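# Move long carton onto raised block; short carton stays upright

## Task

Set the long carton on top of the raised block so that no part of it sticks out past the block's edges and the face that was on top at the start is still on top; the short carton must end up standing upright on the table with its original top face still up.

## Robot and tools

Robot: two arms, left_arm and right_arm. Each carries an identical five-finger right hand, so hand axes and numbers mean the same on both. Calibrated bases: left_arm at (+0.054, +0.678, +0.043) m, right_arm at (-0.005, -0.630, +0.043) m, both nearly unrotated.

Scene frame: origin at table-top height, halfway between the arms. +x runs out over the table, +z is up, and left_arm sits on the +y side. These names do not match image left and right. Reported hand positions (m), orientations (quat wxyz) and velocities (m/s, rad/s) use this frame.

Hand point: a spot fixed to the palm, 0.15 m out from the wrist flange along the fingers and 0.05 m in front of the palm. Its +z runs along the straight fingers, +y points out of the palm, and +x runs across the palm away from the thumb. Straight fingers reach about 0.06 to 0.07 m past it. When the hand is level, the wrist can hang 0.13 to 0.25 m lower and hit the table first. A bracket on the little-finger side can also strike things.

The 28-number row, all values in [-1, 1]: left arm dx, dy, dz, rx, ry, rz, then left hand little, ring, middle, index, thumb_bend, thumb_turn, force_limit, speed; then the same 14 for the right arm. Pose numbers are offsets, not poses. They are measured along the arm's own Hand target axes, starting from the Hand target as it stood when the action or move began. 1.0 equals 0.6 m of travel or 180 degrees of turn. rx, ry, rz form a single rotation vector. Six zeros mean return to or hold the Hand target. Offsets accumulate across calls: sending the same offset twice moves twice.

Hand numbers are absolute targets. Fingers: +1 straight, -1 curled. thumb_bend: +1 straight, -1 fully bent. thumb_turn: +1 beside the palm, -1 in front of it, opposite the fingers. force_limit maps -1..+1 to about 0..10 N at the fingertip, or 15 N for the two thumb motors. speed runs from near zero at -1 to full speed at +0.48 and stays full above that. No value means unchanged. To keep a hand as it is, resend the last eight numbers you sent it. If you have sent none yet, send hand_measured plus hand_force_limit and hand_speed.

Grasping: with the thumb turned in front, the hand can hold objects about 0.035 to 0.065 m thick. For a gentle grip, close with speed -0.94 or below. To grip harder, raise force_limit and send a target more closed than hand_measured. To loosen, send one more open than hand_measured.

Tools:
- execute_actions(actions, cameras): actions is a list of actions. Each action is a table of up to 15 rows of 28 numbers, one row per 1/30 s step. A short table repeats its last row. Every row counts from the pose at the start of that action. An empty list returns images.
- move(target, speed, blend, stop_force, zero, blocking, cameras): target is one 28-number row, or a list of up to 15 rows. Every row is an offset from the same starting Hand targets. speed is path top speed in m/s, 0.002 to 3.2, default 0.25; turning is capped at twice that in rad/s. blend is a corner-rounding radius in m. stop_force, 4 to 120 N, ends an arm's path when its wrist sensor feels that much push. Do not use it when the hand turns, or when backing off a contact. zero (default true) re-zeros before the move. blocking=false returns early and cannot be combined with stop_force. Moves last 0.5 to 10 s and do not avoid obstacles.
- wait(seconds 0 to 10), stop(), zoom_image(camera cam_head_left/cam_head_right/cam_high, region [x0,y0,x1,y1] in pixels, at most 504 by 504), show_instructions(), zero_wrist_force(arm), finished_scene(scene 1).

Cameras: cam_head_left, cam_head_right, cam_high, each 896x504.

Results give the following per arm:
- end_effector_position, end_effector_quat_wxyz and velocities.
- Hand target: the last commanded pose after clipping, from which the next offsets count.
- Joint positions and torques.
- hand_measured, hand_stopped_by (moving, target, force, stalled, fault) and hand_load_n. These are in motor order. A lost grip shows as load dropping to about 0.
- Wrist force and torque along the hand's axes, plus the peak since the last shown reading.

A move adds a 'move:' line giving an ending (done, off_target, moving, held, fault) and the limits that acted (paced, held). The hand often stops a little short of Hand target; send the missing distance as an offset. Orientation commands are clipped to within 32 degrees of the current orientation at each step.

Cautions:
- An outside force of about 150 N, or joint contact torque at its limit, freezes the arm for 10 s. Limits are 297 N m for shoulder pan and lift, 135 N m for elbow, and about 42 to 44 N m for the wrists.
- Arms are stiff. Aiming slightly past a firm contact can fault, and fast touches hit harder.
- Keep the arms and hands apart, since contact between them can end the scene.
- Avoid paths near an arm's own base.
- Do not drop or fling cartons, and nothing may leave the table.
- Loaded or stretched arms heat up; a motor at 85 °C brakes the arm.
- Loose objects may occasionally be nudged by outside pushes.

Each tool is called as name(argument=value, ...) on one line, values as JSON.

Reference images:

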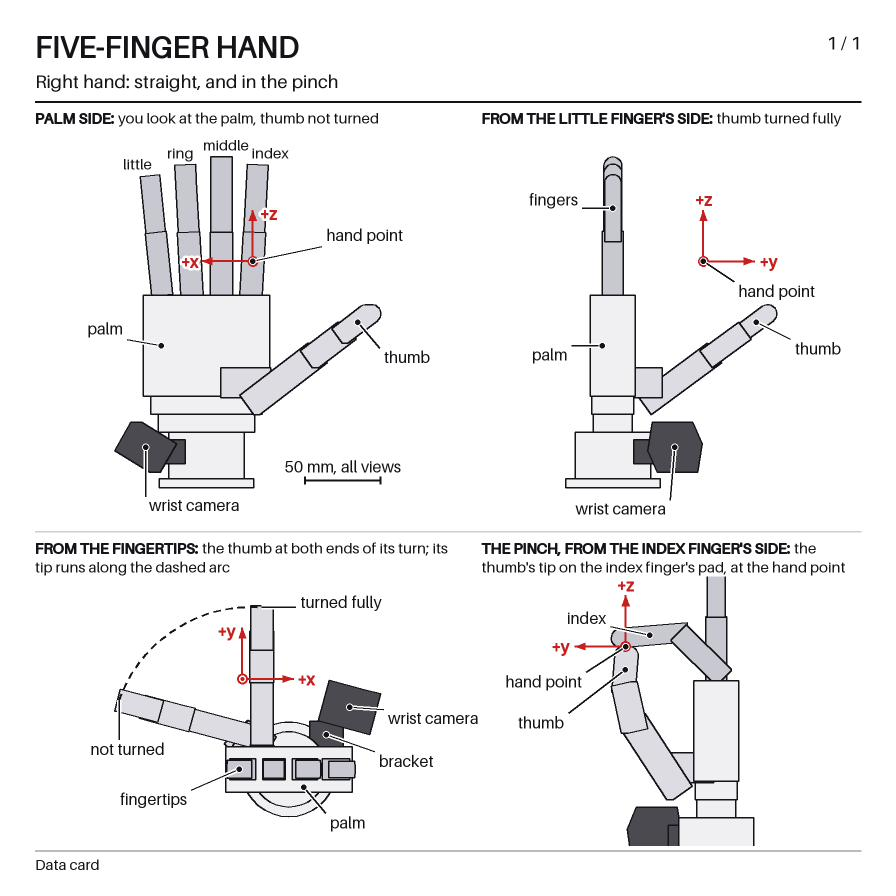

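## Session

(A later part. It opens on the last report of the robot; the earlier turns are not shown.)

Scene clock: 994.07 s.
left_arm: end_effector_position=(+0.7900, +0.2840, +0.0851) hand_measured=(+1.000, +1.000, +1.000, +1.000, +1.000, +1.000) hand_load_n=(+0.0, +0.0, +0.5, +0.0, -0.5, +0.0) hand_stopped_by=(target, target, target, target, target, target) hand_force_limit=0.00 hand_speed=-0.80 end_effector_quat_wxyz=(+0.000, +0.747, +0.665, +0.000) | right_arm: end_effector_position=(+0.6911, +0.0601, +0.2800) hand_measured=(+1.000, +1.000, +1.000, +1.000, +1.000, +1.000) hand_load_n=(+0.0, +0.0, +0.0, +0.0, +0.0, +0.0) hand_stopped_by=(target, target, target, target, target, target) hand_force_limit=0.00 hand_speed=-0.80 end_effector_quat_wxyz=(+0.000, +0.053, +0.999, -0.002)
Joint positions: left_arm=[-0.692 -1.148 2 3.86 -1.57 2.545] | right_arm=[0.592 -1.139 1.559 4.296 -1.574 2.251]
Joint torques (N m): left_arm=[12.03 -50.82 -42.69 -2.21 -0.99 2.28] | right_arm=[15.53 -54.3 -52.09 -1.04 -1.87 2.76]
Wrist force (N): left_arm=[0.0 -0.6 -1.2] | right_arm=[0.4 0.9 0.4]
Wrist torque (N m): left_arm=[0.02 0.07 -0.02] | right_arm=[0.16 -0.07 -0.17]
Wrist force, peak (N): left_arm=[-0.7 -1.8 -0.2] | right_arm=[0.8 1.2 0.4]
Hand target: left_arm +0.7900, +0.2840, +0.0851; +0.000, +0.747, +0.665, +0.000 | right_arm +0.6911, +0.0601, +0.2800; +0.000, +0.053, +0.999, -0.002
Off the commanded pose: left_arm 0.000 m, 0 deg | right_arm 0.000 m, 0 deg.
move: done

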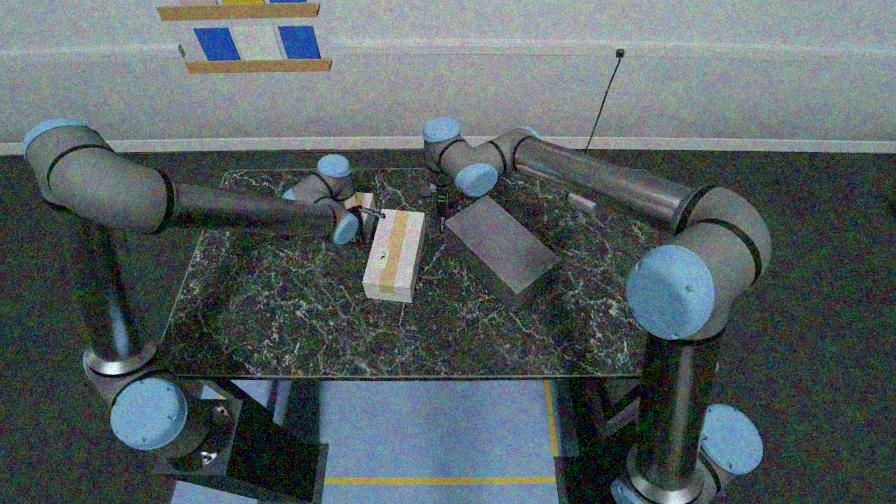

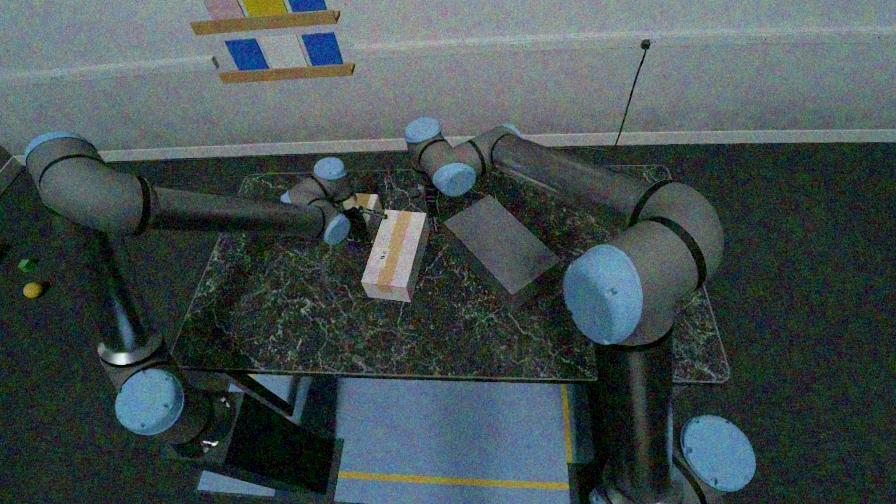

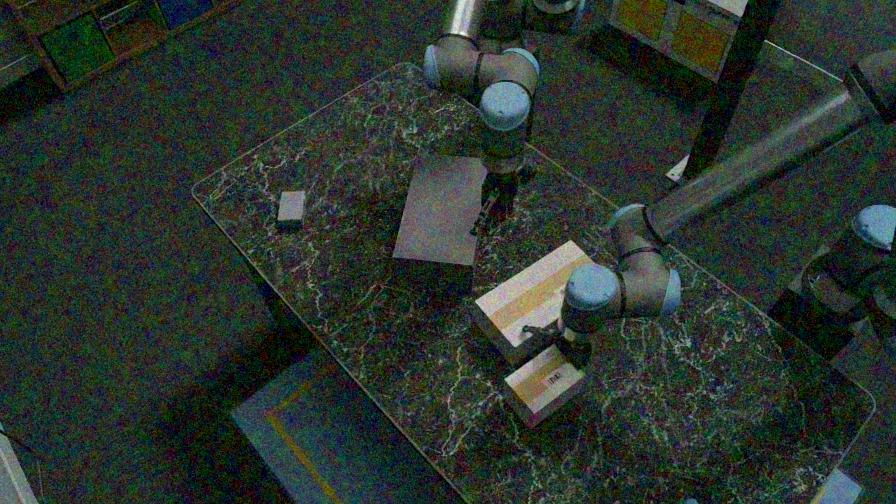

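move(target=[[0,-0.0755,0,0,0,0,1,1,1,1,1,1,0,-0.8,0,0,0,0,0,0,1,1,1,1,1,1,0,-0.8],[-0.024,-0.148,-0.275,0,0,0,1,1,1,1,1,1,0,-0.8,0,0,0,0,0,0,1,1,1,1,1,1,0,-0.8],[-0.1287,-0.24,-0.275,0,0,0.4967,1,1,1,1,1,1,0,-0.8,0.0025,0.055,0.2,0,0,0,1,1,1,1,1,1,0,-0.8]], speed=0.4, blend=[0.01, 0.03, 0])

move(target=[0,0,0.2868,0,0,0,1,1,1,1,1,1,0,-0.8,0,0,0.1367,0,0,0,1,1,1,1,1,1,0,-0.8], speed=0.15, stop_force=8, cameras=["all"])

zoom_image(camera="cam_high", region=[400, 180, 640, 400])

zoom_image(camera="cam_head_left", region=[290, 160, 490, 330])

zoom_image(camera="cam_head_right", region=[290, 160, 490, 330])

Scene clock: 1025.37 s.
left_arm: end_effector_position=(+0.6381, +0.2238, +0.2501) hand_measured=(+1.000, +1.000, +1.000, +1.000, +1.000, +1.000) hand_load_n=(+0.0, +0.0, +0.0, +0.0, +0.0, +0.0) hand_stopped_by=(target, target, target, target, target, target) hand_force_limit=0.00 hand_speed=-0.80 end_effector_quat_wxyz=(+0.000, +0.999, -0.052, +0.000) | right_arm: end_effector_position=(+0.6930, +0.0925, +0.1599) hand_measured=(+1.000, +1.000, +1.000, +1.000, +1.000, +1.000) hand_load_n=(+0.0, +0.0, +0.0, +0.0, +0.0, +0.0) hand_stopped_by=(target, target, target, target, target, target) hand_force_limit=0.00 hand_speed=-0.80 end_effector_quat_wxyz=(+0.000, +0.053, +0.999, -0.002)
Joint positions: left_arm=[-0.788 -1.381 1.951 4.143 -1.57 4.009] | right_arm=[0.62 -1.01 1.594 4.132 -1.574 2.279]
Joint torques (N m): left_arm=[-12.73 -40.05 -50.05 -1.94 -0.71 2.15] | right_arm=[15.93 -59.31 -27.15 -5.95 0.96 2.67]
Wrist force (N): left_arm=[0.0 -0.1 -0.8] | right_arm=[0.5 0.3 0.0]
Wrist torque (N m): left_arm=[-0.10 0.10 -0.03] | right_arm=[0.04 -0.08 -0.18]
Wrist force, peak (N): left_arm=[-0.5 -0.4 -2.2] | right_arm=[0.3 1.2 0.5]
Hand target: left_arm +0.6381, +0.2238, +0.2501; +0.000, +0.999, -0.053, +0.000 | right_arm +0.6930, +0.0925, +0.1599; +0.000, +0.053, +0.999, -0.002
Off the commanded pose: left_arm 0.000 m, 0 deg | right_arm 0.000 m, 0 deg.
move: done

Scene clock: 1027.83 s.
left_arm: end_effector_position=(+0.6381, +0.2239, +0.0780) hand_measured=(+1.000, +1.000, +1.000, +1.000, +1.000, +1.000) hand_load_n=(+0.0, +0.0, +0.0, +0.0, +0.0, -0.5) hand_stopped_by=(target, target, target, target, target, target) hand_force_limit=0.00 hand_speed=-0.80 end_effector_quat_wxyz=(+0.000, +0.999, -0.053, +0.000) | right_arm: end_effector_position=(+0.6929, +0.0921, +0.0779) hand_measured=(+1.000, +1.000, +1.000, +1.000, +1.000, +1.000) hand_load_n=(+0.0, +0.0, +0.0, +0.0, +0.0, +0.0) hand_stopped_by=(target, target, target, target, target, target) hand_force_limit=0.00 hand_speed=-0.80 end_effector_quat_wxyz=(+0.000, +0.053, +0.999, -0.002)
Joint positions: left_arm=[-0.788 -1.174 2.063 3.824 -1.571 4.009] | right_arm=[0.62 -0.93 1.633 4.013 -1.574 2.279]
Joint torques (N m): left_arm=[10.46 -47.92 -18.12 -6.93 -0.75 2.07] | right_arm=[-14.8 -62.47 -24.74 -6.03 -0.71 -1.41]
Wrist force (N): left_arm=[0.0 -0.2 -0.4] | right_arm=[0.3 0.3 0.0]
Wrist torque (N m): left_arm=[-0.11 0.05 -0.06] | right_arm=[0.02 -0.06 -0.18]
Wrist force, peak (N): left_arm=[0.4 -0.1 -2.2] | right_arm=[0.6 0.6 -0.8]
Hand target: left_arm +0.6381, +0.2239, +0.0780; +0.000, +0.999, -0.053, +0.000 | right_arm +0.6929, +0.0921, +0.0779; +0.000, +0.053, +0.999, -0.002
Off the commanded pose: left_arm 0.000 m, 0 deg | right_arm 0.000 m, 0 deg.
move: done

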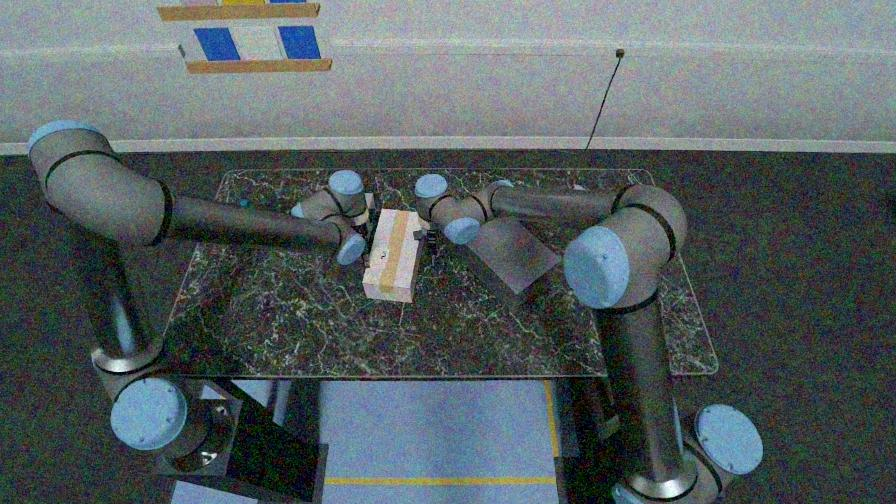

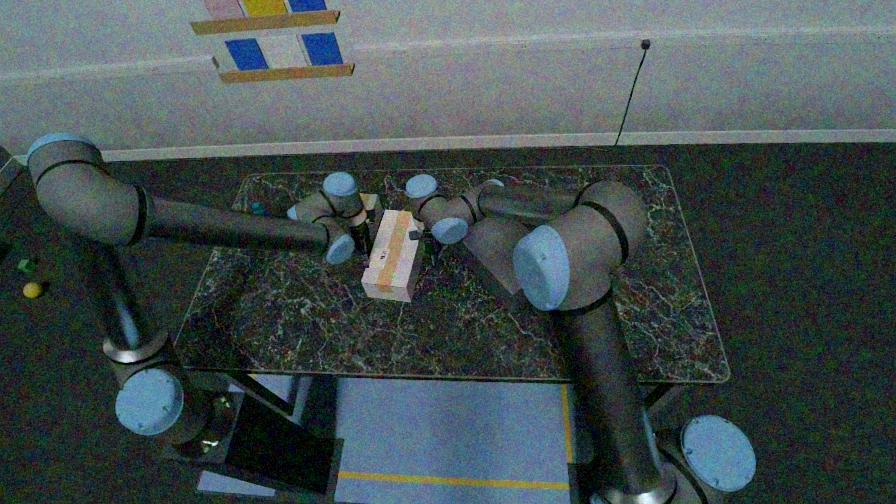

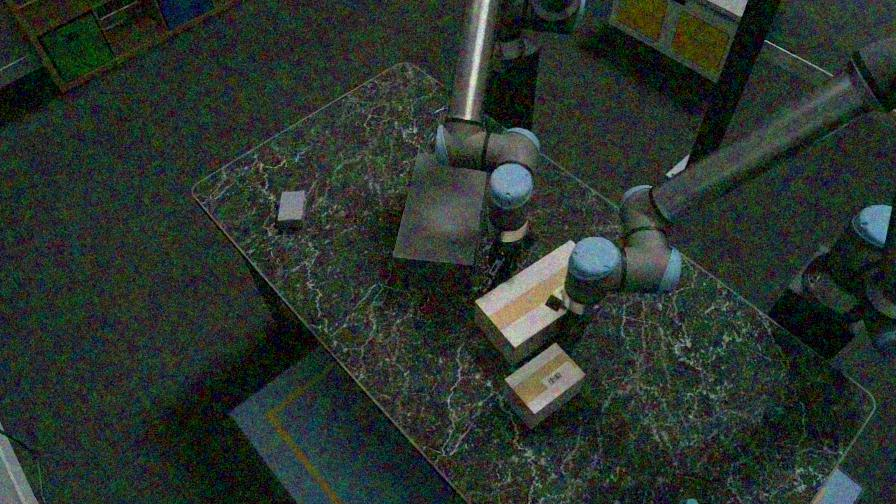

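Scaled by 2.100 from the camera's 896x504 image, which has a finer 1280x720 frame.

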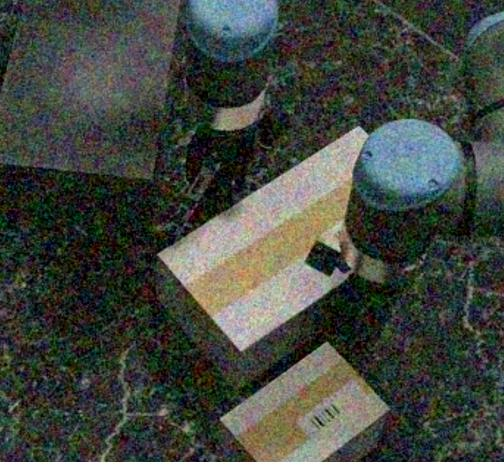

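Scaled by 2.520 from the camera's 896x504 image, which has a finer 1280x720 frame.

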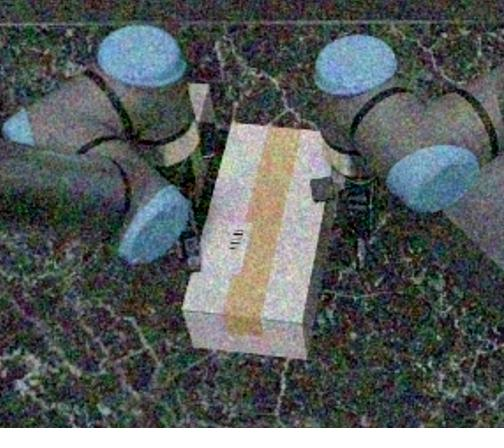

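Scaled by 2.520 from the camera's 896x504 image, which has a finer 1280x720 frame.

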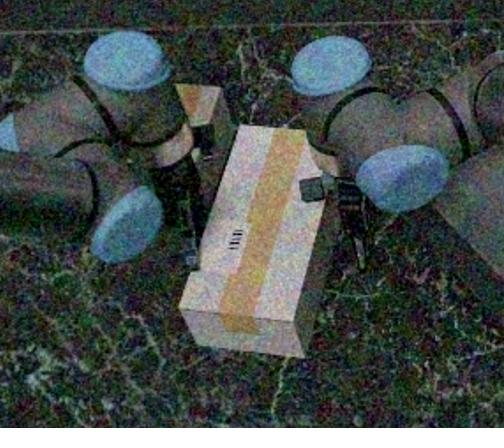

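move(target=[0,0.1167,0,0,0,0,1,1,1,1,1,1,0,-0.8,0,0.1,0,0,0,0,1,1,1,1,1,1,0,-0.8], speed=0.04, stop_force=6, cameras=["all"])

Scene clock: 1038.20 s.
left_arm: end_effector_position=(+0.6339, +0.1850, +0.0780) hand_measured=(+1.000, +1.000, +1.000, +1.000, +1.000, +1.000) hand_load_n=(+0.0, +0.0, +0.0, +0.0, +0.0, +0.0) hand_stopped_by=(target, target, target, target, target, target) hand_force_limit=0.00 hand_speed=-0.80 end_effector_quat_wxyz=(+0.000, +0.999, -0.053, +0.000) | right_arm: end_effector_position=(+0.6965, +0.1258, +0.0778) hand_measured=(+1.000, +1.000, +1.000, +1.000, +1.000, +1.000) hand_load_n=(+0.0, +0.0, +0.0, +0.0, +0.0, +0.0) hand_stopped_by=(target, target, target, target, target, target) hand_force_limit=0.00 hand_speed=-0.80 end_effector_quat_wxyz=(+0.000, +0.053, +0.999, -0.002)
Joint positions: left_arm=[-0.828 -1.152 2.027 3.838 -1.571 3.969] | right_arm=[0.647 -0.896 1.57 4.042 -1.574 2.306]
Joint torques (N m): left_arm=[10.75 -74.78 -18.23 -6.76 0.84 1.1] | right_arm=[-16.3 -91.5 -20.75 -4.69 -1.04 -1.36]
Wrist force (N): left_arm=[0.1 0.5 -1.1] | right_arm=[0.7 1.4 -8.1]
Wrist torque (N m): left_arm=[0.03 0.08 0.17] | right_arm=[0.46 0.19 -0.13]
Wrist force, peak (N): left_arm=[0.9 -29.1 -4.1] | right_arm=[4.0 -35.6 -23.2]
Hand target: left_arm +0.6339, +0.1850, +0.0780; +0.000, +0.999, -0.053, +0.000 (not the last commanded pose) | right_arm +0.6965, +0.1258, +0.0778; +0.000, +0.053, +0.999, -0.002 (not the last commanded pose)
Off the commanded pose: left_arm 0.031 m, 0 deg | right_arm 0.026 m, 0 deg.
move: contact (left_arm, right_arm)

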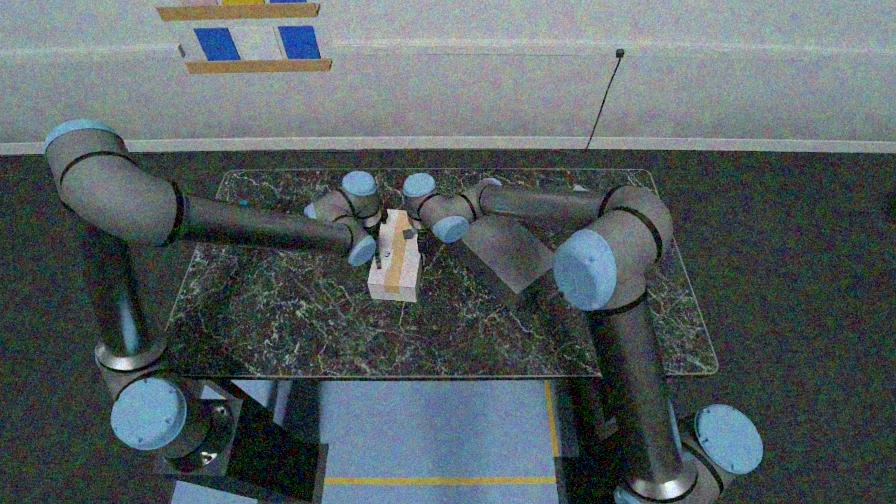

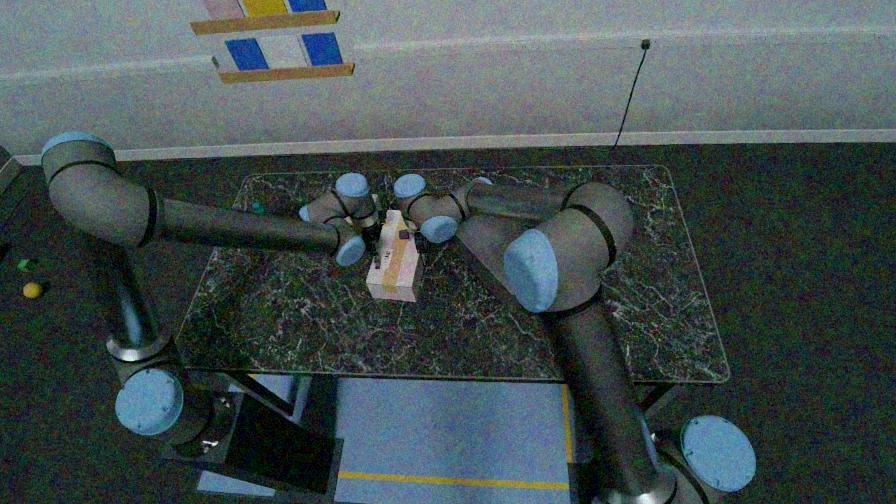

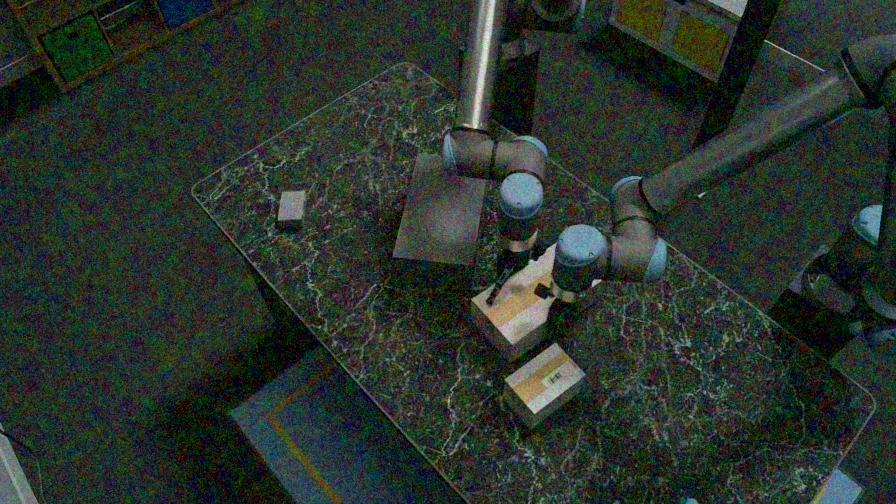

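zoom_image(camera="cam_head_left", region=[330, 190, 470, 310])

zoom_image(camera="cam_high", region=[440, 200, 640, 380])

Scaled by 3.600 from the camera's 896x504 image, which has a finer 1280x720 frame.

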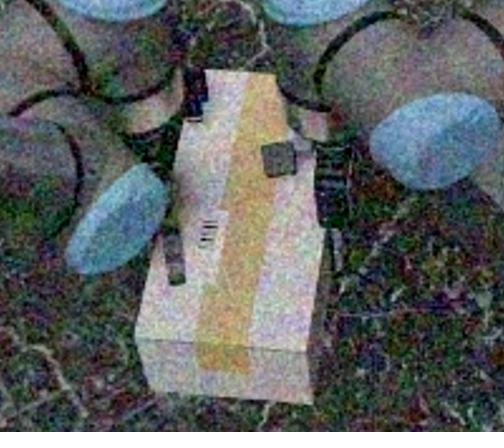

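Scaled by 2.520 from the camera's 896x504 image, which has a finer 1280x720 frame.

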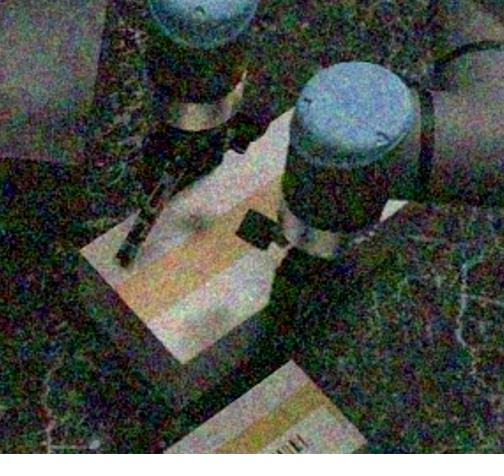

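move(target=[0,-0.0133,-0.01,0,0,0,1,1,1,1,1,1,0,-0.8,0,-0.0133,-0.02,0,0,0,1,1,1,1,1,1,0,-0.8], speed=0.05)

move(target=[0,0.04,0,0,0,0,1,1,1,1,1,1,0,-0.8,0,0,0,0,0,0,1,1,1,1,1,1,0,-0.8], speed=0.02, stop_force=5)

Scene clock: 1088.93 s.
left_arm: end_effector_position=(+0.6348, +0.1928, +0.0839) hand_measured=(+1.000, +1.000, +1.000, +1.000, +1.000, +1.000) hand_load_n=(+0.0, +0.0, +0.0, -0.5, +0.0, +0.0) hand_stopped_by=(target, target, target, target, target, target) hand_force_limit=0.00 hand_speed=-0.80 end_effector_quat_wxyz=(+0.000, +0.999, -0.053, +0.000) | right_arm: end_effector_position=(+0.6957, +0.1180, +0.0896) hand_measured=(+1.000, +1.000, +1.000, +1.000, +1.000, +1.000) hand_load_n=(+0.0, +0.0, +0.0, +0.0, +0.0, +0.0) hand_stopped_by=(target, target, target, target, target, target) hand_force_limit=0.00 hand_speed=-0.80 end_effector_quat_wxyz=(+0.000, +0.053, +0.999, -0.002)
Joint positions: left_arm=[-0.82 -1.165 2.032 3.846 -1.571 3.977] | right_arm=[0.641 -0.916 1.58 4.051 -1.574 2.3]
Joint torques (N m): left_arm=[9.23 -75.53 -19.25 -2.13 1.08 2.08] | right_arm=[-14.19 -98.26 -26.05 -1.03 -0.91 -1.51]
Wrist force (N): left_arm=[0.1 0.4 -0.8] | right_arm=[-0.2 0.1 0.0]
Wrist torque (N m): left_arm=[-0.01 0.07 -0.03] | right_arm=[0.01 0.00 -0.23]
Wrist force, peak (N): left_arm=[0.2 0.7 -0.9] | right_arm=[0.5 1.1 -8.4]
Hand target: left_arm +0.6348, +0.1929, +0.0840; +0.000, +0.999, -0.053, +0.000 | right_arm +0.6956, +0.1179, +0.0898; +0.000, +0.053, +0.999, -0.002
Off the commanded pose: left_arm 0.000 m, 0 deg | right_arm 0.000 m, 0 deg.
move: done

Scene clock: 1091.17 s.
left_arm: end_effector_position=(+0.6323, +0.1690, +0.0840) hand_measured=(+1.000, +1.000, +1.000, +1.000, +1.000, +1.000) hand_load_n=(+0.0, +0.5, +0.0, +0.0, +0.0, +0.0) hand_stopped_by=(target, target, target, target, target, target) hand_force_limit=0.00 hand_speed=-0.80 end_effector_quat_wxyz=(+0.000, +0.999, -0.053, +0.000) | right_arm: end_effector_position=(+0.6957, +0.1179, +0.0898) hand_measured=(+1.000, +1.000, +1.000, +1.000, +1.000, +1.000) hand_load_n=(+0.0, +0.0, +0.0, +0.0, -0.5, +0.0) hand_stopped_by=(target, target, target, target, target, target) hand_force_limit=0.00 hand_speed=-0.80 end_effector_quat_wxyz=(+0.000, +0.053, +0.999, -0.002)
Joint positions: left_arm=[-0.844 -1.151 2.008 3.855 -1.571 3.953] | right_arm=[0.641 -0.916 1.58 4.051 -1.574 2.3]
Joint torques (N m): left_arm=[-14.12 -49.52 -42.82 -2.44 -1.64 -1.69] | right_arm=[-15.98 -97.79 -25.56 -0.79 -0.61 -1.33]
Wrist force (N): left_arm=[0.0 -2.7 -1.5] | right_arm=[-0.2 -0.1 -0.4]
Wrist torque (N m): left_arm=[0.02 0.09 0.09] | right_arm=[0.01 0.01 -0.23]
Wrist force, peak (N): left_arm=[0.1 -2.9 -1.8] | right_arm=[-0.5 0.4 -0.3]
Hand target: left_arm +0.6323, +0.1690, +0.0840; +0.000, +0.999, -0.053, +0.000 | right_arm +0.6956, +0.1179, +0.0898; +0.000, +0.053, +0.999, -0.002
Off the commanded pose: left_arm 0.000 m, 0 deg | right_arm 0.000 m, 0 deg.
move: done

move(target=[0,0,0,0,0,0,1,1,1,1,1,1,0,-0.8,0,0.06,0,0,0,0,1,1,1,1,1,1,0,-0.8], speed=0.02, stop_force=5, cameras=["all"])

zoom_image(camera="cam_head_left", region=[330, 190, 470, 310])

zoom_image(camera="cam_high", region=[440, 200, 640, 380])

Scene clock: 1103.73 s.
left_arm: end_effector_position=(+0.6323, +0.1690, +0.0840) hand_measured=(+1.000, +1.000, +1.000, +1.000, +1.000, +1.000) hand_load_n=(+0.0, +0.0, +0.0, +0.0, +0.0, +0.0) hand_stopped_by=(target, target, target, target, target, target) hand_force_limit=0.00 hand_speed=-0.80 end_effector_quat_wxyz=(+0.000, +0.999, -0.053, +0.000) | right_arm: end_effector_position=(+0.6959, +0.1196, +0.0899) hand_measured=(+1.000, +1.000, +1.000, +1.000, +1.000, +1.000) hand_load_n=(+0.0, +0.0, +0.0, +0.0, +0.0, +0.0) hand_stopped_by=(target, target, target, target, target, target) hand_force_limit=0.00 hand_speed=-0.80 end_effector_quat_wxyz=(+0.000, +0.053, +0.999, -0.002)
Joint positions: left_arm=[-0.844 -1.151 2.008 3.855 -1.571 3.953] | right_arm=[0.642 -0.914 1.577 4.053 -1.574 2.301]
Joint torques (N m): left_arm=[-12.75 -50.41 -43.13 -7.56 -1.64 -1.51] | right_arm=[-15.07 -99.48 -26.55 -6.31 1.54 -1.34]
Wrist force (N): left_arm=[0.1 -3.3 -1.6] | right_arm=[0.8 -1.9 0.4]
Wrist torque (N m): left_arm=[0.06 0.07 0.05] | right_arm=[-0.21 -0.14 -0.24]
Wrist force, peak (N): left_arm=[-0.6 -16.0 -6.5] | right_arm=[0.6 -20.3 -7.1]
Hand target: left_arm +0.6323, +0.1690, +0.0840; +0.000, +0.999, -0.053, +0.000 | right_arm +0.6959, +0.1196, +0.0899; +0.000, +0.053, +0.999, -0.002 (not the last commanded pose)
Off the commanded pose: left_arm 0.000 m, 0 deg | right_arm 0.034 m, 0 deg.
move: contact (right_arm)

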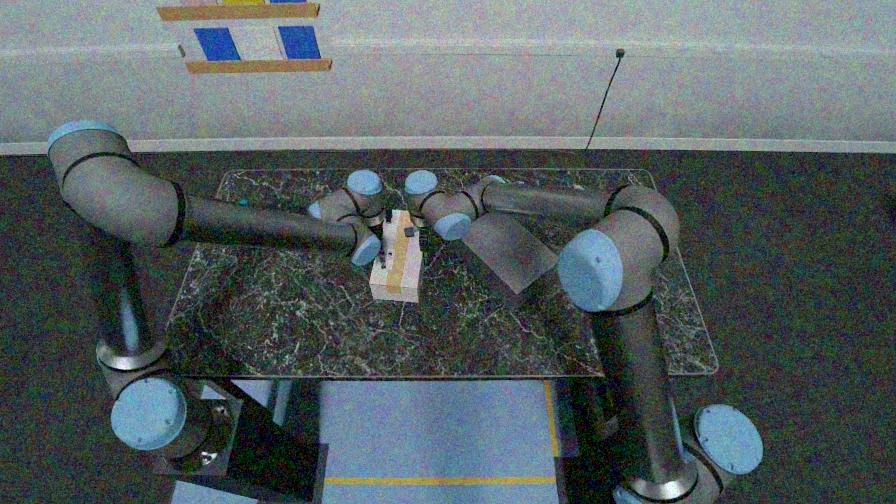

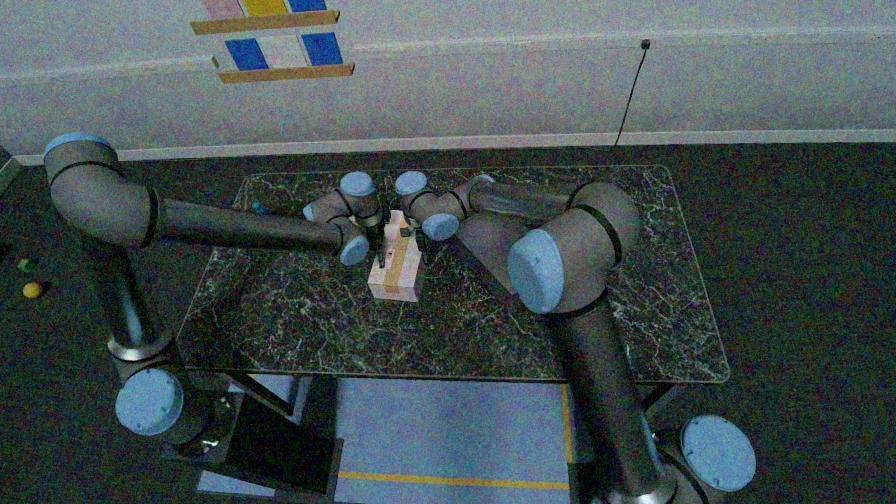

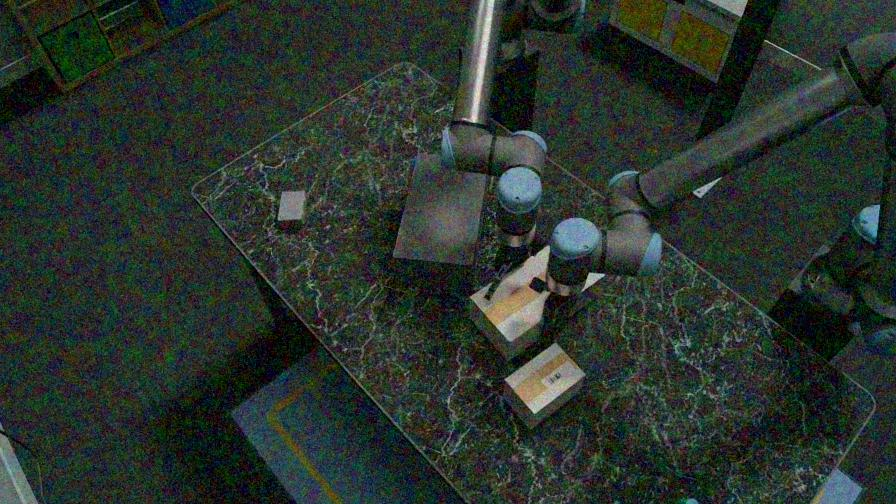

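Scaled by 3.600 from the camera's 896x504 image, which has a finer 1280x720 frame.

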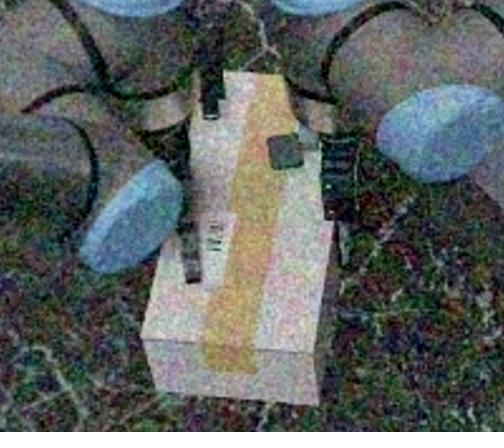

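Scaled by 2.520 from the camera's 896x504 image, which has a finer 1280x720 frame.

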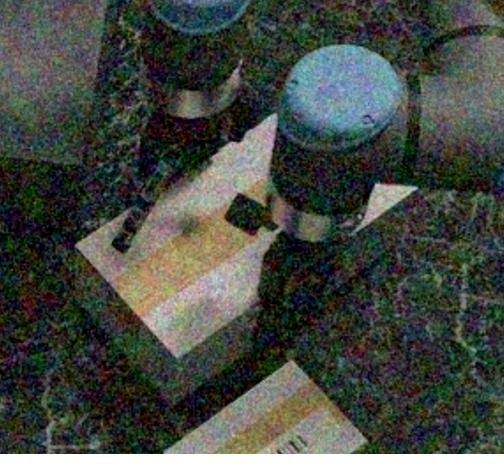

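move(target=[0,0.004,0,0,0,0,1,1,1,1,1,1,0,-0.8,0,0.004,0,0,0,0,1,1,1,1,1,1,0,-0.8], speed=0.02)

Scene clock: 1120.53 s.
left_arm: end_effector_position=(+0.6321, +0.1671, +0.0839) hand_measured=(+1.000, +1.000, +1.000, +1.000, +1.000, +1.000) hand_load_n=(+0.5, +0.0, +0.5, +0.0, +0.0, +0.0) hand_stopped_by=(target, target, target, target, target, target) hand_force_limit=0.00 hand_speed=-0.80 end_effector_quat_wxyz=(+0.000, +0.999, -0.052, +0.000) | right_arm: end_effector_position=(+0.6963, +0.1216, +0.0899) hand_measured=(+1.000, +1.000, +1.000, +1.000, +1.000, +1.000) hand_load_n=(+1.0, +0.5, +0.5, +0.5, +0.0, +0.0) hand_stopped_by=(target, target, target, target, target, target) hand_force_limit=0.00 hand_speed=-0.80 end_effector_quat_wxyz=(+0.000, +0.053, +0.999, -0.003)
Joint positions: left_arm=[-0.846 -1.15 2.006 3.857 -1.57 3.951] | right_arm=[0.643 -0.912 1.573 4.055 -1.575 2.303]
Joint torques (N m): left_arm=[-80.95 -20.42 -74.1 -16.39 -16.69 -1.74] | right_arm=[65.67 -32.91 -73.29 -16.61 16.99 2.32]
Wrist force (N): left_arm=[-12.3 -110.5 -59.1] | right_arm=[20.0 -116.9 -48.6]
Wrist torque (N m): left_arm=[2.63 1.94 -4.06] | right_arm=[1.75 1.50 -2.73]
Wrist force, peak (N): left_arm=[-12.3 -110.5 -59.1] | right_arm=[20.0 -116.9 -48.6]
Hand target: left_arm +0.6320, +0.1667, +0.0840; +0.000, +0.999, -0.053, +0.000 | right_arm +0.6962, +0.1220, +0.0899; +0.000, +0.053, +0.999, -0.002
Off the commanded pose: left_arm 0.000 m, 0 deg | right_arm 0.000 m, 0 deg.
move: done

move(target=[0,-0.0032,0,0,0,0,1,1,1,1,1,1,0,-0.8,0,-0.0032,0,0,0,0,1,1,1,1,1,1,0,-0.8], speed=0.02)

Scene clock: 1125.63 s.
left_arm: end_effector_position=(+0.6320, +0.1668, +0.0840) hand_measured=(+1.000, +1.000, +1.000, +1.000, +1.000, +1.000) hand_load_n=(+0.0, +0.0, +0.0, +0.0, +0.0, +0.0) hand_stopped_by=(target, target, target, target, target, target) hand_force_limit=0.00 hand_speed=-0.80 end_effector_quat_wxyz=(+0.000, +0.999, -0.053, +0.000) | right_arm: end_effector_position=(+0.6956, +0.1168, +0.0891) hand_measured=(+1.000, +1.000, +1.000, +1.000, +1.000, +1.000) hand_load_n=(+0.0, +0.0, +0.0, +0.0, +0.0, +0.0) hand_stopped_by=(target, target, target, target, target, target) hand_force_limit=0.00 hand_speed=-0.80 end_effector_quat_wxyz=(+0.000, +0.052, +0.999, -0.004)
Joint positions: left_arm=[-0.846 -1.149 2.006 3.856 -1.571 3.951] | right_arm=[0.64 -0.916 1.581 4.052 -1.577 2.299]
Joint torques (N m): left_arm=[12.22 -75.57 -19.01 -4.87 1.31 1.3] | right_arm=[0.5 -79.42 -37.05 -2.85 -0.03 0.82]
Wrist force (N): left_arm=[0.3 0.8 -0.6] | right_arm=[-4.0 -9.6 3.2]
Wrist torque (N m): left_arm=[0.03 0.04 0.16] | right_arm=[-1.06 0.41 -0.61]
Wrist force, peak (N): left_arm=[-14.9 -119.4 -64.5] | right_arm=[21.2 -121.8 -52.8]
Hand target: left_arm +0.6320, +0.1668, +0.0840; +0.000, +0.999, -0.053, +0.000 (not the last commanded pose) | right_arm +0.6956, +0.1168, +0.0891; +0.000, +0.052, +0.999, -0.004 (not the last commanded pose)
Off the commanded pose: left_arm 0.002 m, 0 deg.
FORCE FAULT: contact force on the right arm reached its limit, and that arm stopped. The contact can be on any part of that arm, not only on its tool. So far the stop counts as 8 of the actions that you can send in this scene. That arm ran no command of this call. That arm is still stopped at the end of this call. That arm stays stopped for about 5 more seconds. Until then a move that you send moves the other arm only, and its call returns only when the move has ended. Once the stop has ended, the next robot result says so. If the stop ends while you think or write, that arm runs what you send next, counted from a new Hand target: where the arm stands when the stop ends. While its stop runs, that arm, its gripper or tool too, takes no new command. Until it ends, the stop uses up actions while you think or wait. An arm that is not stopped still takes commands.
move: fault (right_arm)

wait(seconds=3)

Scene clock: 1177.00 s.
left_arm: end_effector_position=(+0.6320, +0.1668, +0.0840) hand_measured=(+1.000, +1.000, +1.000, +1.000, +1.000, +1.000) hand_load_n=(+0.0, +0.0, +0.0, +0.0, -0.5, +0.0) hand_stopped_by=(target, target, target, target, target, target) hand_force_limit=0.00 hand_speed=-0.80 end_effector_quat_wxyz=(+0.000, +0.999, -0.053, +0.000) | right_arm: end_effector_position=(+0.6956, +0.1168, +0.0891) hand_measured=(+1.000, +1.000, +1.000, +1.000, +1.000, +1.000) hand_load_n=(+0.0, +0.0, +0.0, +0.0, +0.0, +0.0) hand_stopped_by=(target, target, target, target, target, target) hand_force_limit=0.00 hand_speed=-0.80 end_effector_quat_wxyz=(+0.000, +0.052, +0.999, -0.004)
Joint positions: left_arm=[-0.846 -1.149 2.006 3.856 -1.571 3.951] | right_arm=[0.64 -0.916 1.581 4.052 -1.577 2.299]
Joint torques (N m): left_arm=[11.56 -75.19 -19.86 -5.89 1.26 1.37] | right_arm=[0.47 -78.89 -35.61 -3.2 0.43 0.55]
Wrist force (N): left_arm=[0.2 0.7 -0.6] | right_arm=[-3.8 -9.4 3.1]
Wrist torque (N m): left_arm=[0.01 0.04 0.16] | right_arm=[-1.02 0.39 -0.60]
Wrist force, peak (N): left_arm=[0.2 0.9 -1.1] | right_arm=[-4.4 -10.3 3.1]
Hand target: left_arm +0.6320, +0.1668, +0.0840; +0.000, +0.999, -0.053, +0.000 (not the last commanded pose) | right_arm +0.6956, +0.1168, +0.0891; +0.000, +0.052, +0.999, -0.004 (not the last commanded pose)
Off the commanded pose: left_arm 0.002 m, 0 deg.
FORCE FAULT, CONTINUED: the right arm's stop, for the force fault that an earlier result reported, is over. The rest of the stop counts as 10 of the actions that you can send in this scene. During its stop the right arm's controller moved it back a little. That arm's target is now where it stood when the stop ended, not its last command. That arm accepts commands again.
wait: 3.00 s; at rest from the start

move(target=[0,-0.0067,0,-0.0083,0,0,1,1,1,1,1,1,0,-0.8,0,-0.0067,0.005,-0.0083,0,0.002,1,1,1,1,1,1,0,-0.8], speed=0.05)

zero_wrist_force(arm="left_arm")

zero_wrist_force(arm="right_arm")

move(target=[0,0.0067,0,0,0,0,1,1,1,1,1,1,0,-0.8,0,0.0,0,0,0,0,1,1,1,1,1,1,0,-0.8], speed=0.02)

move(target=[0,0,0,0,0,0,1,1,1,1,1,1,0,-0.8,0,0.0067,0,0,0,0,1,1,1,1,1,1,0,-0.8], speed=0.01)

Scene clock: 1189.67 s.
left_arm: end_effector_position=(+0.6324, +0.1708, +0.0840) hand_measured=(+1.000, +1.000, +1.000, +1.000, +1.000, +1.000) hand_load_n=(+0.0, +0.0, +0.0, +0.0, +0.0, +0.0) hand_stopped_by=(target, target, target, target, target, target) hand_force_limit=0.00 hand_speed=-0.80 end_effector_quat_wxyz=(+0.013, +0.999, -0.053, -0.001) | right_arm: end_effector_position=(+0.6951, +0.1129, +0.0861) hand_measured=(+1.000, +1.000, +1.000, +1.000, +1.000, +1.000) hand_load_n=(+0.5, +0.0, +0.0, +0.0, +0.0, +0.0) hand_stopped_by=(target, target, target, target, target, target) hand_force_limit=0.00 hand_speed=-0.80 end_effector_quat_wxyz=(+0.001, +0.055, +0.998, +0.009)
Joint positions: left_arm=[-0.835 -1.151 2.018 3.828 -1.589 3.961] | right_arm=[0.632 -0.921 1.604 4.016 -1.557 2.297]
Joint torques (N m): left_arm=[11.72 -76.27 -19.05 -6.72 -1.67 2.26] | right_arm=[-14.25 -96.47 -25.2 -5.85 2.33 -1.81]
Wrist force (N): left_arm=[-0.2 0.6 -0.8] | right_arm=[-3.5 -5.5 4.1]
Wrist torque (N m): left_arm=[0.02 0.11 -0.06] | right_arm=[-1.09 0.37 -0.40]
Wrist force, peak (N): left_arm=[0.1 1.2 -0.7] | right_arm=[-3.7 -10.3 3.6]
Hand target: left_arm +0.6325, +0.1708, +0.0840; +0.013, +0.999, -0.053, -0.001 | right_arm +0.6951, +0.1128, +0.0861; +0.001, +0.055, +0.998, +0.009
Off the commanded pose: left_arm 0.000 m, 0 deg | right_arm 0.000 m, 0 deg.
move: done

Wrist force sensor zeroed.

Wrist force sensor zeroed.

Scene clock: 1190.37 s.
left_arm: end_effector_position=(+0.6321, +0.1670, +0.0841) hand_measured=(+1.000, +1.000, +1.000, +1.000, +1.000, +1.000) hand_load_n=(+0.0, +0.0, +0.0, -0.5, +0.0, +0.0) hand_stopped_by=(target, target, target, target, target, target) hand_force_limit=0.00 hand_speed=-0.80 end_effector_quat_wxyz=(+0.013, +0.999, -0.053, -0.001) | right_arm: end_effector_position=(+0.6951, +0.1128, +0.0861) hand_measured=(+1.000, +1.000, +1.000, +1.000, +1.000, +1.000) hand_load_n=(+0.0, +0.0, +0.0, +0.0, +0.0, +0.0) hand_stopped_by=(target, target, target, target, target, target) hand_force_limit=0.00 hand_speed=-0.80 end_effector_quat_wxyz=(+0.001, +0.055, +0.998, +0.009)
Joint positions: left_arm=[-0.839 -1.149 2.015 3.829 -1.59 3.958] | right_arm=[0.632 -0.921 1.605 4.016 -1.557 2.297]
Joint torques (N m): left_arm=[-9.67 -51.18 -42.44 -1.55 -0.9 -0.63] | right_arm=[-14.87 -97.88 -24.79 -6.08 2.09 -1.92]
Wrist force (N, zeroed by zero_wrist_force): left_arm=[0.3 -0.1 -0.1] | right_arm=[0.1 0.0 0.2]
Wrist torque (N m, zeroed by zero_wrist_force): left_arm=[0.00 -0.04 0.01] | right_arm=[-0.01 -0.01 0.00]
Wrist force, peak (N, zeroed by zero_wrist_force): left_arm=[0.5 -0.2 0.1] | right_arm=[-0.5 -0.1 -0.1]
Hand target: left_arm +0.6320, +0.1668, +0.0841; +0.013, +0.999, -0.053, -0.001 | right_arm +0.6951, +0.1128, +0.0861; +0.001, +0.055, +0.998, +0.009
Off the commanded pose: left_arm 0.000 m, 0 deg | right_arm 0.000 m, 0 deg.
move: done

Scene clock: 1191.10 s.
left_arm: end_effector_position=(+0.6320, +0.1668, +0.0841) hand_measured=(+1.000, +1.000, +1.000, +1.000, +1.000, +1.000) hand_load_n=(+0.5, +0.0, +0.0, +0.0, +0.0, +0.0) hand_stopped_by=(target, target, target, target, target, target) hand_force_limit=0.00 hand_speed=-0.80 end_effector_quat_wxyz=(+0.013, +0.999, -0.053, -0.001) | right_arm: end_effector_position=(+0.6956, +0.1166, +0.0862) hand_measured=(+1.000, +1.000, +1.000, +1.000, +1.000, +1.000) hand_load_n=(+0.0, +0.0, +0.0, +0.0, +0.0, +0.0) hand_stopped_by=(target, target, target, target, target, target) hand_force_limit=0.00 hand_speed=-0.80 end_effector_quat_wxyz=(+0.001, +0.055, +0.998, +0.009)
Joint positions: left_arm=[-0.839 -1.149 2.014 3.829 -1.59 3.957] | right_arm=[0.635 -0.917 1.597 4.019 -1.557 2.3]
Joint torques (N m): left_arm=[-12.37 -49.9 -41.63 -1.82 0.81 -0.55] | right_arm=[15.86 -63.31 -48.83 -1.28 0.31 2.38]
Wrist force (N, zeroed by zero_wrist_force): left_arm=[0.6 0.0 0.1] | right_arm=[0.2 -3.8 -0.9]
Wrist torque (N m, zeroed by zero_wrist_force): left_arm=[-0.01 -0.09 0.03] | right_arm=[0.07 0.05 -0.22]
Wrist force, peak (N, zeroed by zero_wrist_force): left_arm=[0.7 0.1 0.1] | right_arm=[-0.5 -4.0 -1.3]
Hand target: left_arm +0.6320, +0.1668, +0.0841; +0.013, +0.999, -0.053, -0.001 | right_arm +0.6956, +0.1168, +0.0862; +0.001, +0.055, +0.998, +0.009
Off the commanded pose: left_arm 0.000 m, 0 deg | right_arm 0.000 m, 0 deg.
move: done

move(target=[0,0,0,0,0,0,1,1,1,1,1,1,0,-0.8,0,0.0017,0,0,0,0,1,1,1,1,1,1,0,-0.8], speed=0.01)

move(target=[0,0,0,0,0,0,1,1,1,1,1,1,0,-0.8,0,0.0017,0,0,0,0,1,1,1,1,1,1,0,-0.8], speed=0.01)

Scene clock: 1198.83 s.
left_arm: end_effector_position=(+0.6320, +0.1668, +0.0841) hand_measured=(+1.000, +1.000, +1.000, +1.000, +1.000, +1.000) hand_load_n=(+0.0, +0.0, +0.0, +0.5, +0.0, +0.0) hand_stopped_by=(target, target, target, target, target, target) hand_force_limit=0.00 hand_speed=-0.80 end_effector_quat_wxyz=(+0.013, +0.999, -0.053, -0.001) | right_arm: end_effector_position=(+0.6957, +0.1177, +0.0862) hand_measured=(+1.000, +1.000, +1.000, +1.000, +1.000, +1.000) hand_load_n=(+0.5, +0.5, +0.5, +0.0, +0.0, -0.5) hand_stopped_by=(target, target, target, target, target, target) hand_force_limit=0.00 hand_speed=-0.80 end_effector_quat_wxyz=(+0.001, +0.055, +0.998, +0.009)
Joint positions: left_arm=[-0.839 -1.149 2.014 3.829 -1.59 3.957] | right_arm=[0.636 -0.916 1.595 4.02 -1.557 2.301]
Joint torques (N m): left_arm=[-11.72 -50.39 -42.38 -5.03 -1.38 -0.71] | right_arm=[28.07 -58.72 -53.89 -4.05 3.58 2.91]
Wrist force (N, zeroed by zero_wrist_force): left_arm=[-1.0 -18.2 -5.5] | right_arm=[0.8 -25.5 -9.6]
Wrist torque (N m, zeroed by zero_wrist_force): left_arm=[0.65 0.03 -0.39] | right_arm=[0.75 0.45 -1.04]
Wrist force, peak (N, zeroed by zero_wrist_force): left_arm=[-1.0 -18.2 -5.5] | right_arm=[0.8 -25.5 -9.6]
Hand target: left_arm +0.6320, +0.1668, +0.0841; +0.013, +0.999, -0.053, -0.001 | right_arm +0.6957, +0.1178, +0.0862; +0.001, +0.055, +0.998, +0.009
Off the commanded pose: left_arm 0.000 m, 0 deg | right_arm 0.000 m, 0 deg.
move: done

Scene clock: 1199.53 s.
left_arm: end_effector_position=(+0.6320, +0.1668, +0.0841) hand_measured=(+1.000, +1.000, +1.000, +1.000, +1.000, +1.000) hand_load_n=(+0.0, +0.0, +0.5, +0.5, +0.0, +0.0) hand_stopped_by=(target, target, target, target, target, target) hand_force_limit=0.00 hand_speed=-0.80 end_effector_quat_wxyz=(+0.013, +0.999, -0.053, -0.001) | right_arm: end_effector_position=(+0.6958, +0.1187, +0.0862) hand_measured=(+1.000, +1.000, +1.000, +1.000, +1.000, +1.000) hand_load_n=(+1.0, +0.5, +1.0, +0.5, +0.0, +0.0) hand_stopped_by=(target, target, target, target, target, target) hand_force_limit=0.00 hand_speed=-0.80 end_effector_quat_wxyz=(+0.001, +0.055, +0.998, +0.009)
Joint positions: left_arm=[-0.839 -1.149 2.014 3.829 -1.59 3.957] | right_arm=[0.637 -0.915 1.593 4.021 -1.557 2.302]
Joint torques (N m): left_arm=[-16.4 -50.84 -42.28 -8.05 -5.38 -0.54] | right_arm=[43.24 -50.53 -56.87 -7.79 7.87 3.25]
Wrist force (N, zeroed by zero_wrist_force): left_arm=[-2.5 -39.1 -19.1] | right_arm=[1.0 -53.7 -21.2]
Wrist torque (N m, zeroed by zero_wrist_force): left_arm=[1.72 0.43 -1.07] | right_arm=[1.49 0.98 -2.19]
Wrist force, peak (N, zeroed by zero_wrist_force): left_arm=[-2.5 -39.1 -19.1] | right_arm=[1.8 -54.7 -21.9]
Hand target: left_arm +0.6320, +0.1668, +0.0841; +0.013, +0.999, -0.053, -0.001 | right_arm +0.6958, +0.1188, +0.0862; +0.001, +0.055, +0.998, +0.009
Off the commanded pose: left_arm 0.000 m, 0 deg | right_arm 0.000 m, 0 deg.
move: done

move(target=[0,0.0004,-0.0133,0,0,0,1,1,1,1,1,1,0,-0.8,0,0.00025,-0.0133,0,0,0,1,1,1,1,1,1,0,-0.8], speed=0.02)

Scene clock: 1212.37 s.
left_arm: end_effector_position=(+0.6320, +0.1668, +0.0919) hand_measured=(+1.000, +1.000, +1.000, +1.000, +1.000, +1.000) hand_load_n=(+0.0, +0.5, +1.0, +0.5, +0.0, +0.0) hand_stopped_by=(target, target, target, target, target, target) hand_force_limit=0.00 hand_speed=-0.80 end_effector_quat_wxyz=(+0.013, +0.999, -0.053, -0.001) | right_arm: end_effector_position=(+0.6957, +0.1189, +0.0940) hand_measured=(+1.000, +1.000, +1.000, +1.000, +1.000, +1.000) hand_load_n=(+1.0, +1.0, +1.0, +0.0, +0.0, +0.0) hand_stopped_by=(target, target, target, target, target, target) hand_force_limit=0.00 hand_speed=-0.80 end_effector_quat_wxyz=(+0.001, +0.055, +0.998, +0.009)
Joint positions: left_arm=[-0.839 -1.159 2.011 3.843 -1.59 3.957] | right_arm=[0.637 -0.923 1.59 4.032 -1.557 2.302]
Joint torques (N m): left_arm=[-36.09 -83.49 -67.57 -10.56 -10.42 -0.85] | right_arm=[15.06 -108.07 -65.51 -7.03 6.3 2.4]
Wrist force (N, zeroed by zero_wrist_force): left_arm=[-2.0 -39.9 7.6] | right_arm=[-2.5 -41.8 5.5]
Wrist torque (N m, zeroed by zero_wrist_force): left_arm=[0.35 -0.04 -0.96] | right_arm=[0.02 -0.35 -1.84]
Wrist force, peak (N, zeroed by zero_wrist_force): left_arm=[-2.6 -41.9 -20.5] | right_arm=[1.7 -58.2 -23.2]
Hand target: left_arm +0.6320, +0.1668, +0.0921; +0.013, +0.999, -0.053, -0.001 | right_arm +0.6958, +0.1188, +0.0942; +0.001, +0.055, +0.998, +0.009
Off the commanded pose: left_arm 0.000 m, 0 deg | right_arm 0.000 m, 0 deg.
move: done

move(target=[0,0.0013,-0.05,0,0,0,1,1,1,1,1,1,0,-0.8,0,0.0009,-0.05,0,0,0,1,1,1,1,1,1,0,-0.8], speed=0.04, cameras=["cam_high"])

Scene clock: 1223.43 s.
left_arm: end_effector_position=(+0.6320, +0.1668, +0.1219) hand_measured=(+1.000, +1.000, +1.000, +1.000, +1.000, +1.000) hand_load_n=(+0.5, +0.5, +0.5, +1.0, -0.5, +0.0) hand_stopped_by=(target, target, target, target, target, target) hand_force_limit=0.00 hand_speed=-0.80 end_effector_quat_wxyz=(+0.013, +0.999, -0.053, -0.001) | right_arm: end_effector_position=(+0.6958, +0.1188, +0.1240) hand_measured=(+1.000, +1.000, +1.000, +1.000, +1.000, +1.000) hand_load_n=(+1.0, +1.0, +0.5, +0.5, +0.0, +0.0) hand_stopped_by=(target, target, target, target, target, target) hand_force_limit=0.00 hand_speed=-0.80 end_effector_quat_wxyz=(+0.001, +0.055, +0.998, +0.009)
Joint positions: left_arm=[-0.839 -1.199 1.997 3.896 -1.59 3.957] | right_arm=[0.637 -0.952 1.578 4.074 -1.557 2.302]
Joint torques (N m): left_arm=[-33.45 -81.39 -68.97 -10.6 -10.01 -0.76] | right_arm=[11.57 -104.7 -66.41 -7.92 6.96 -0.88]
Wrist force (N, zeroed by zero_wrist_force): left_arm=[-1.9 -40.7 8.0] | right_arm=[-2.4 -42.1 4.8]
Wrist torque (N m, zeroed by zero_wrist_force): left_arm=[0.22 -0.06 -1.02] | right_arm=[-0.02 -0.30 -1.86]
Wrist force, peak (N, zeroed by zero_wrist_force): left_arm=[-1.6 -41.9 7.4] | right_arm=[-2.4 -43.6 5.0]
Hand target: left_arm +0.6320, +0.1668, +0.1221; +0.013, +0.999, -0.053, -0.001 | right_arm +0.6958, +0.1188, +0.1242; +0.001, +0.055, +0.998, +0.009
Off the commanded pose: left_arm 0.000 m, 0 deg | right_arm 0.000 m, 0 deg.
move: done
Images, in order (width x height): cam_high 896x504.

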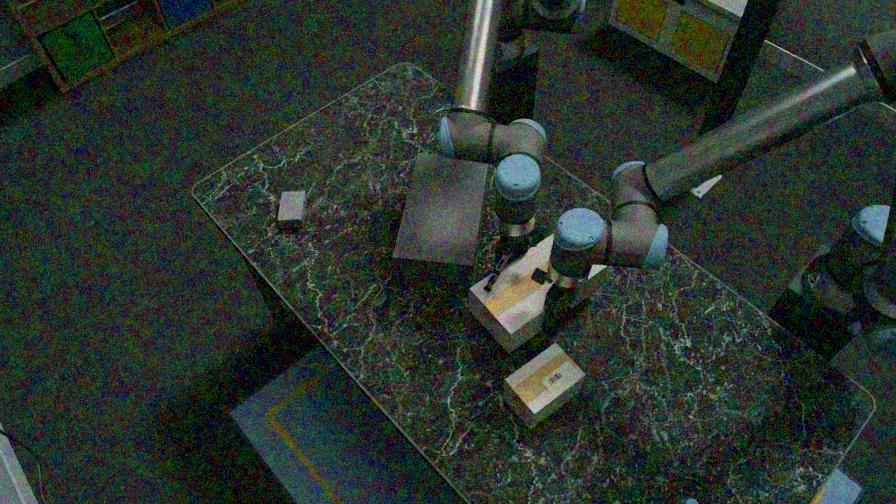

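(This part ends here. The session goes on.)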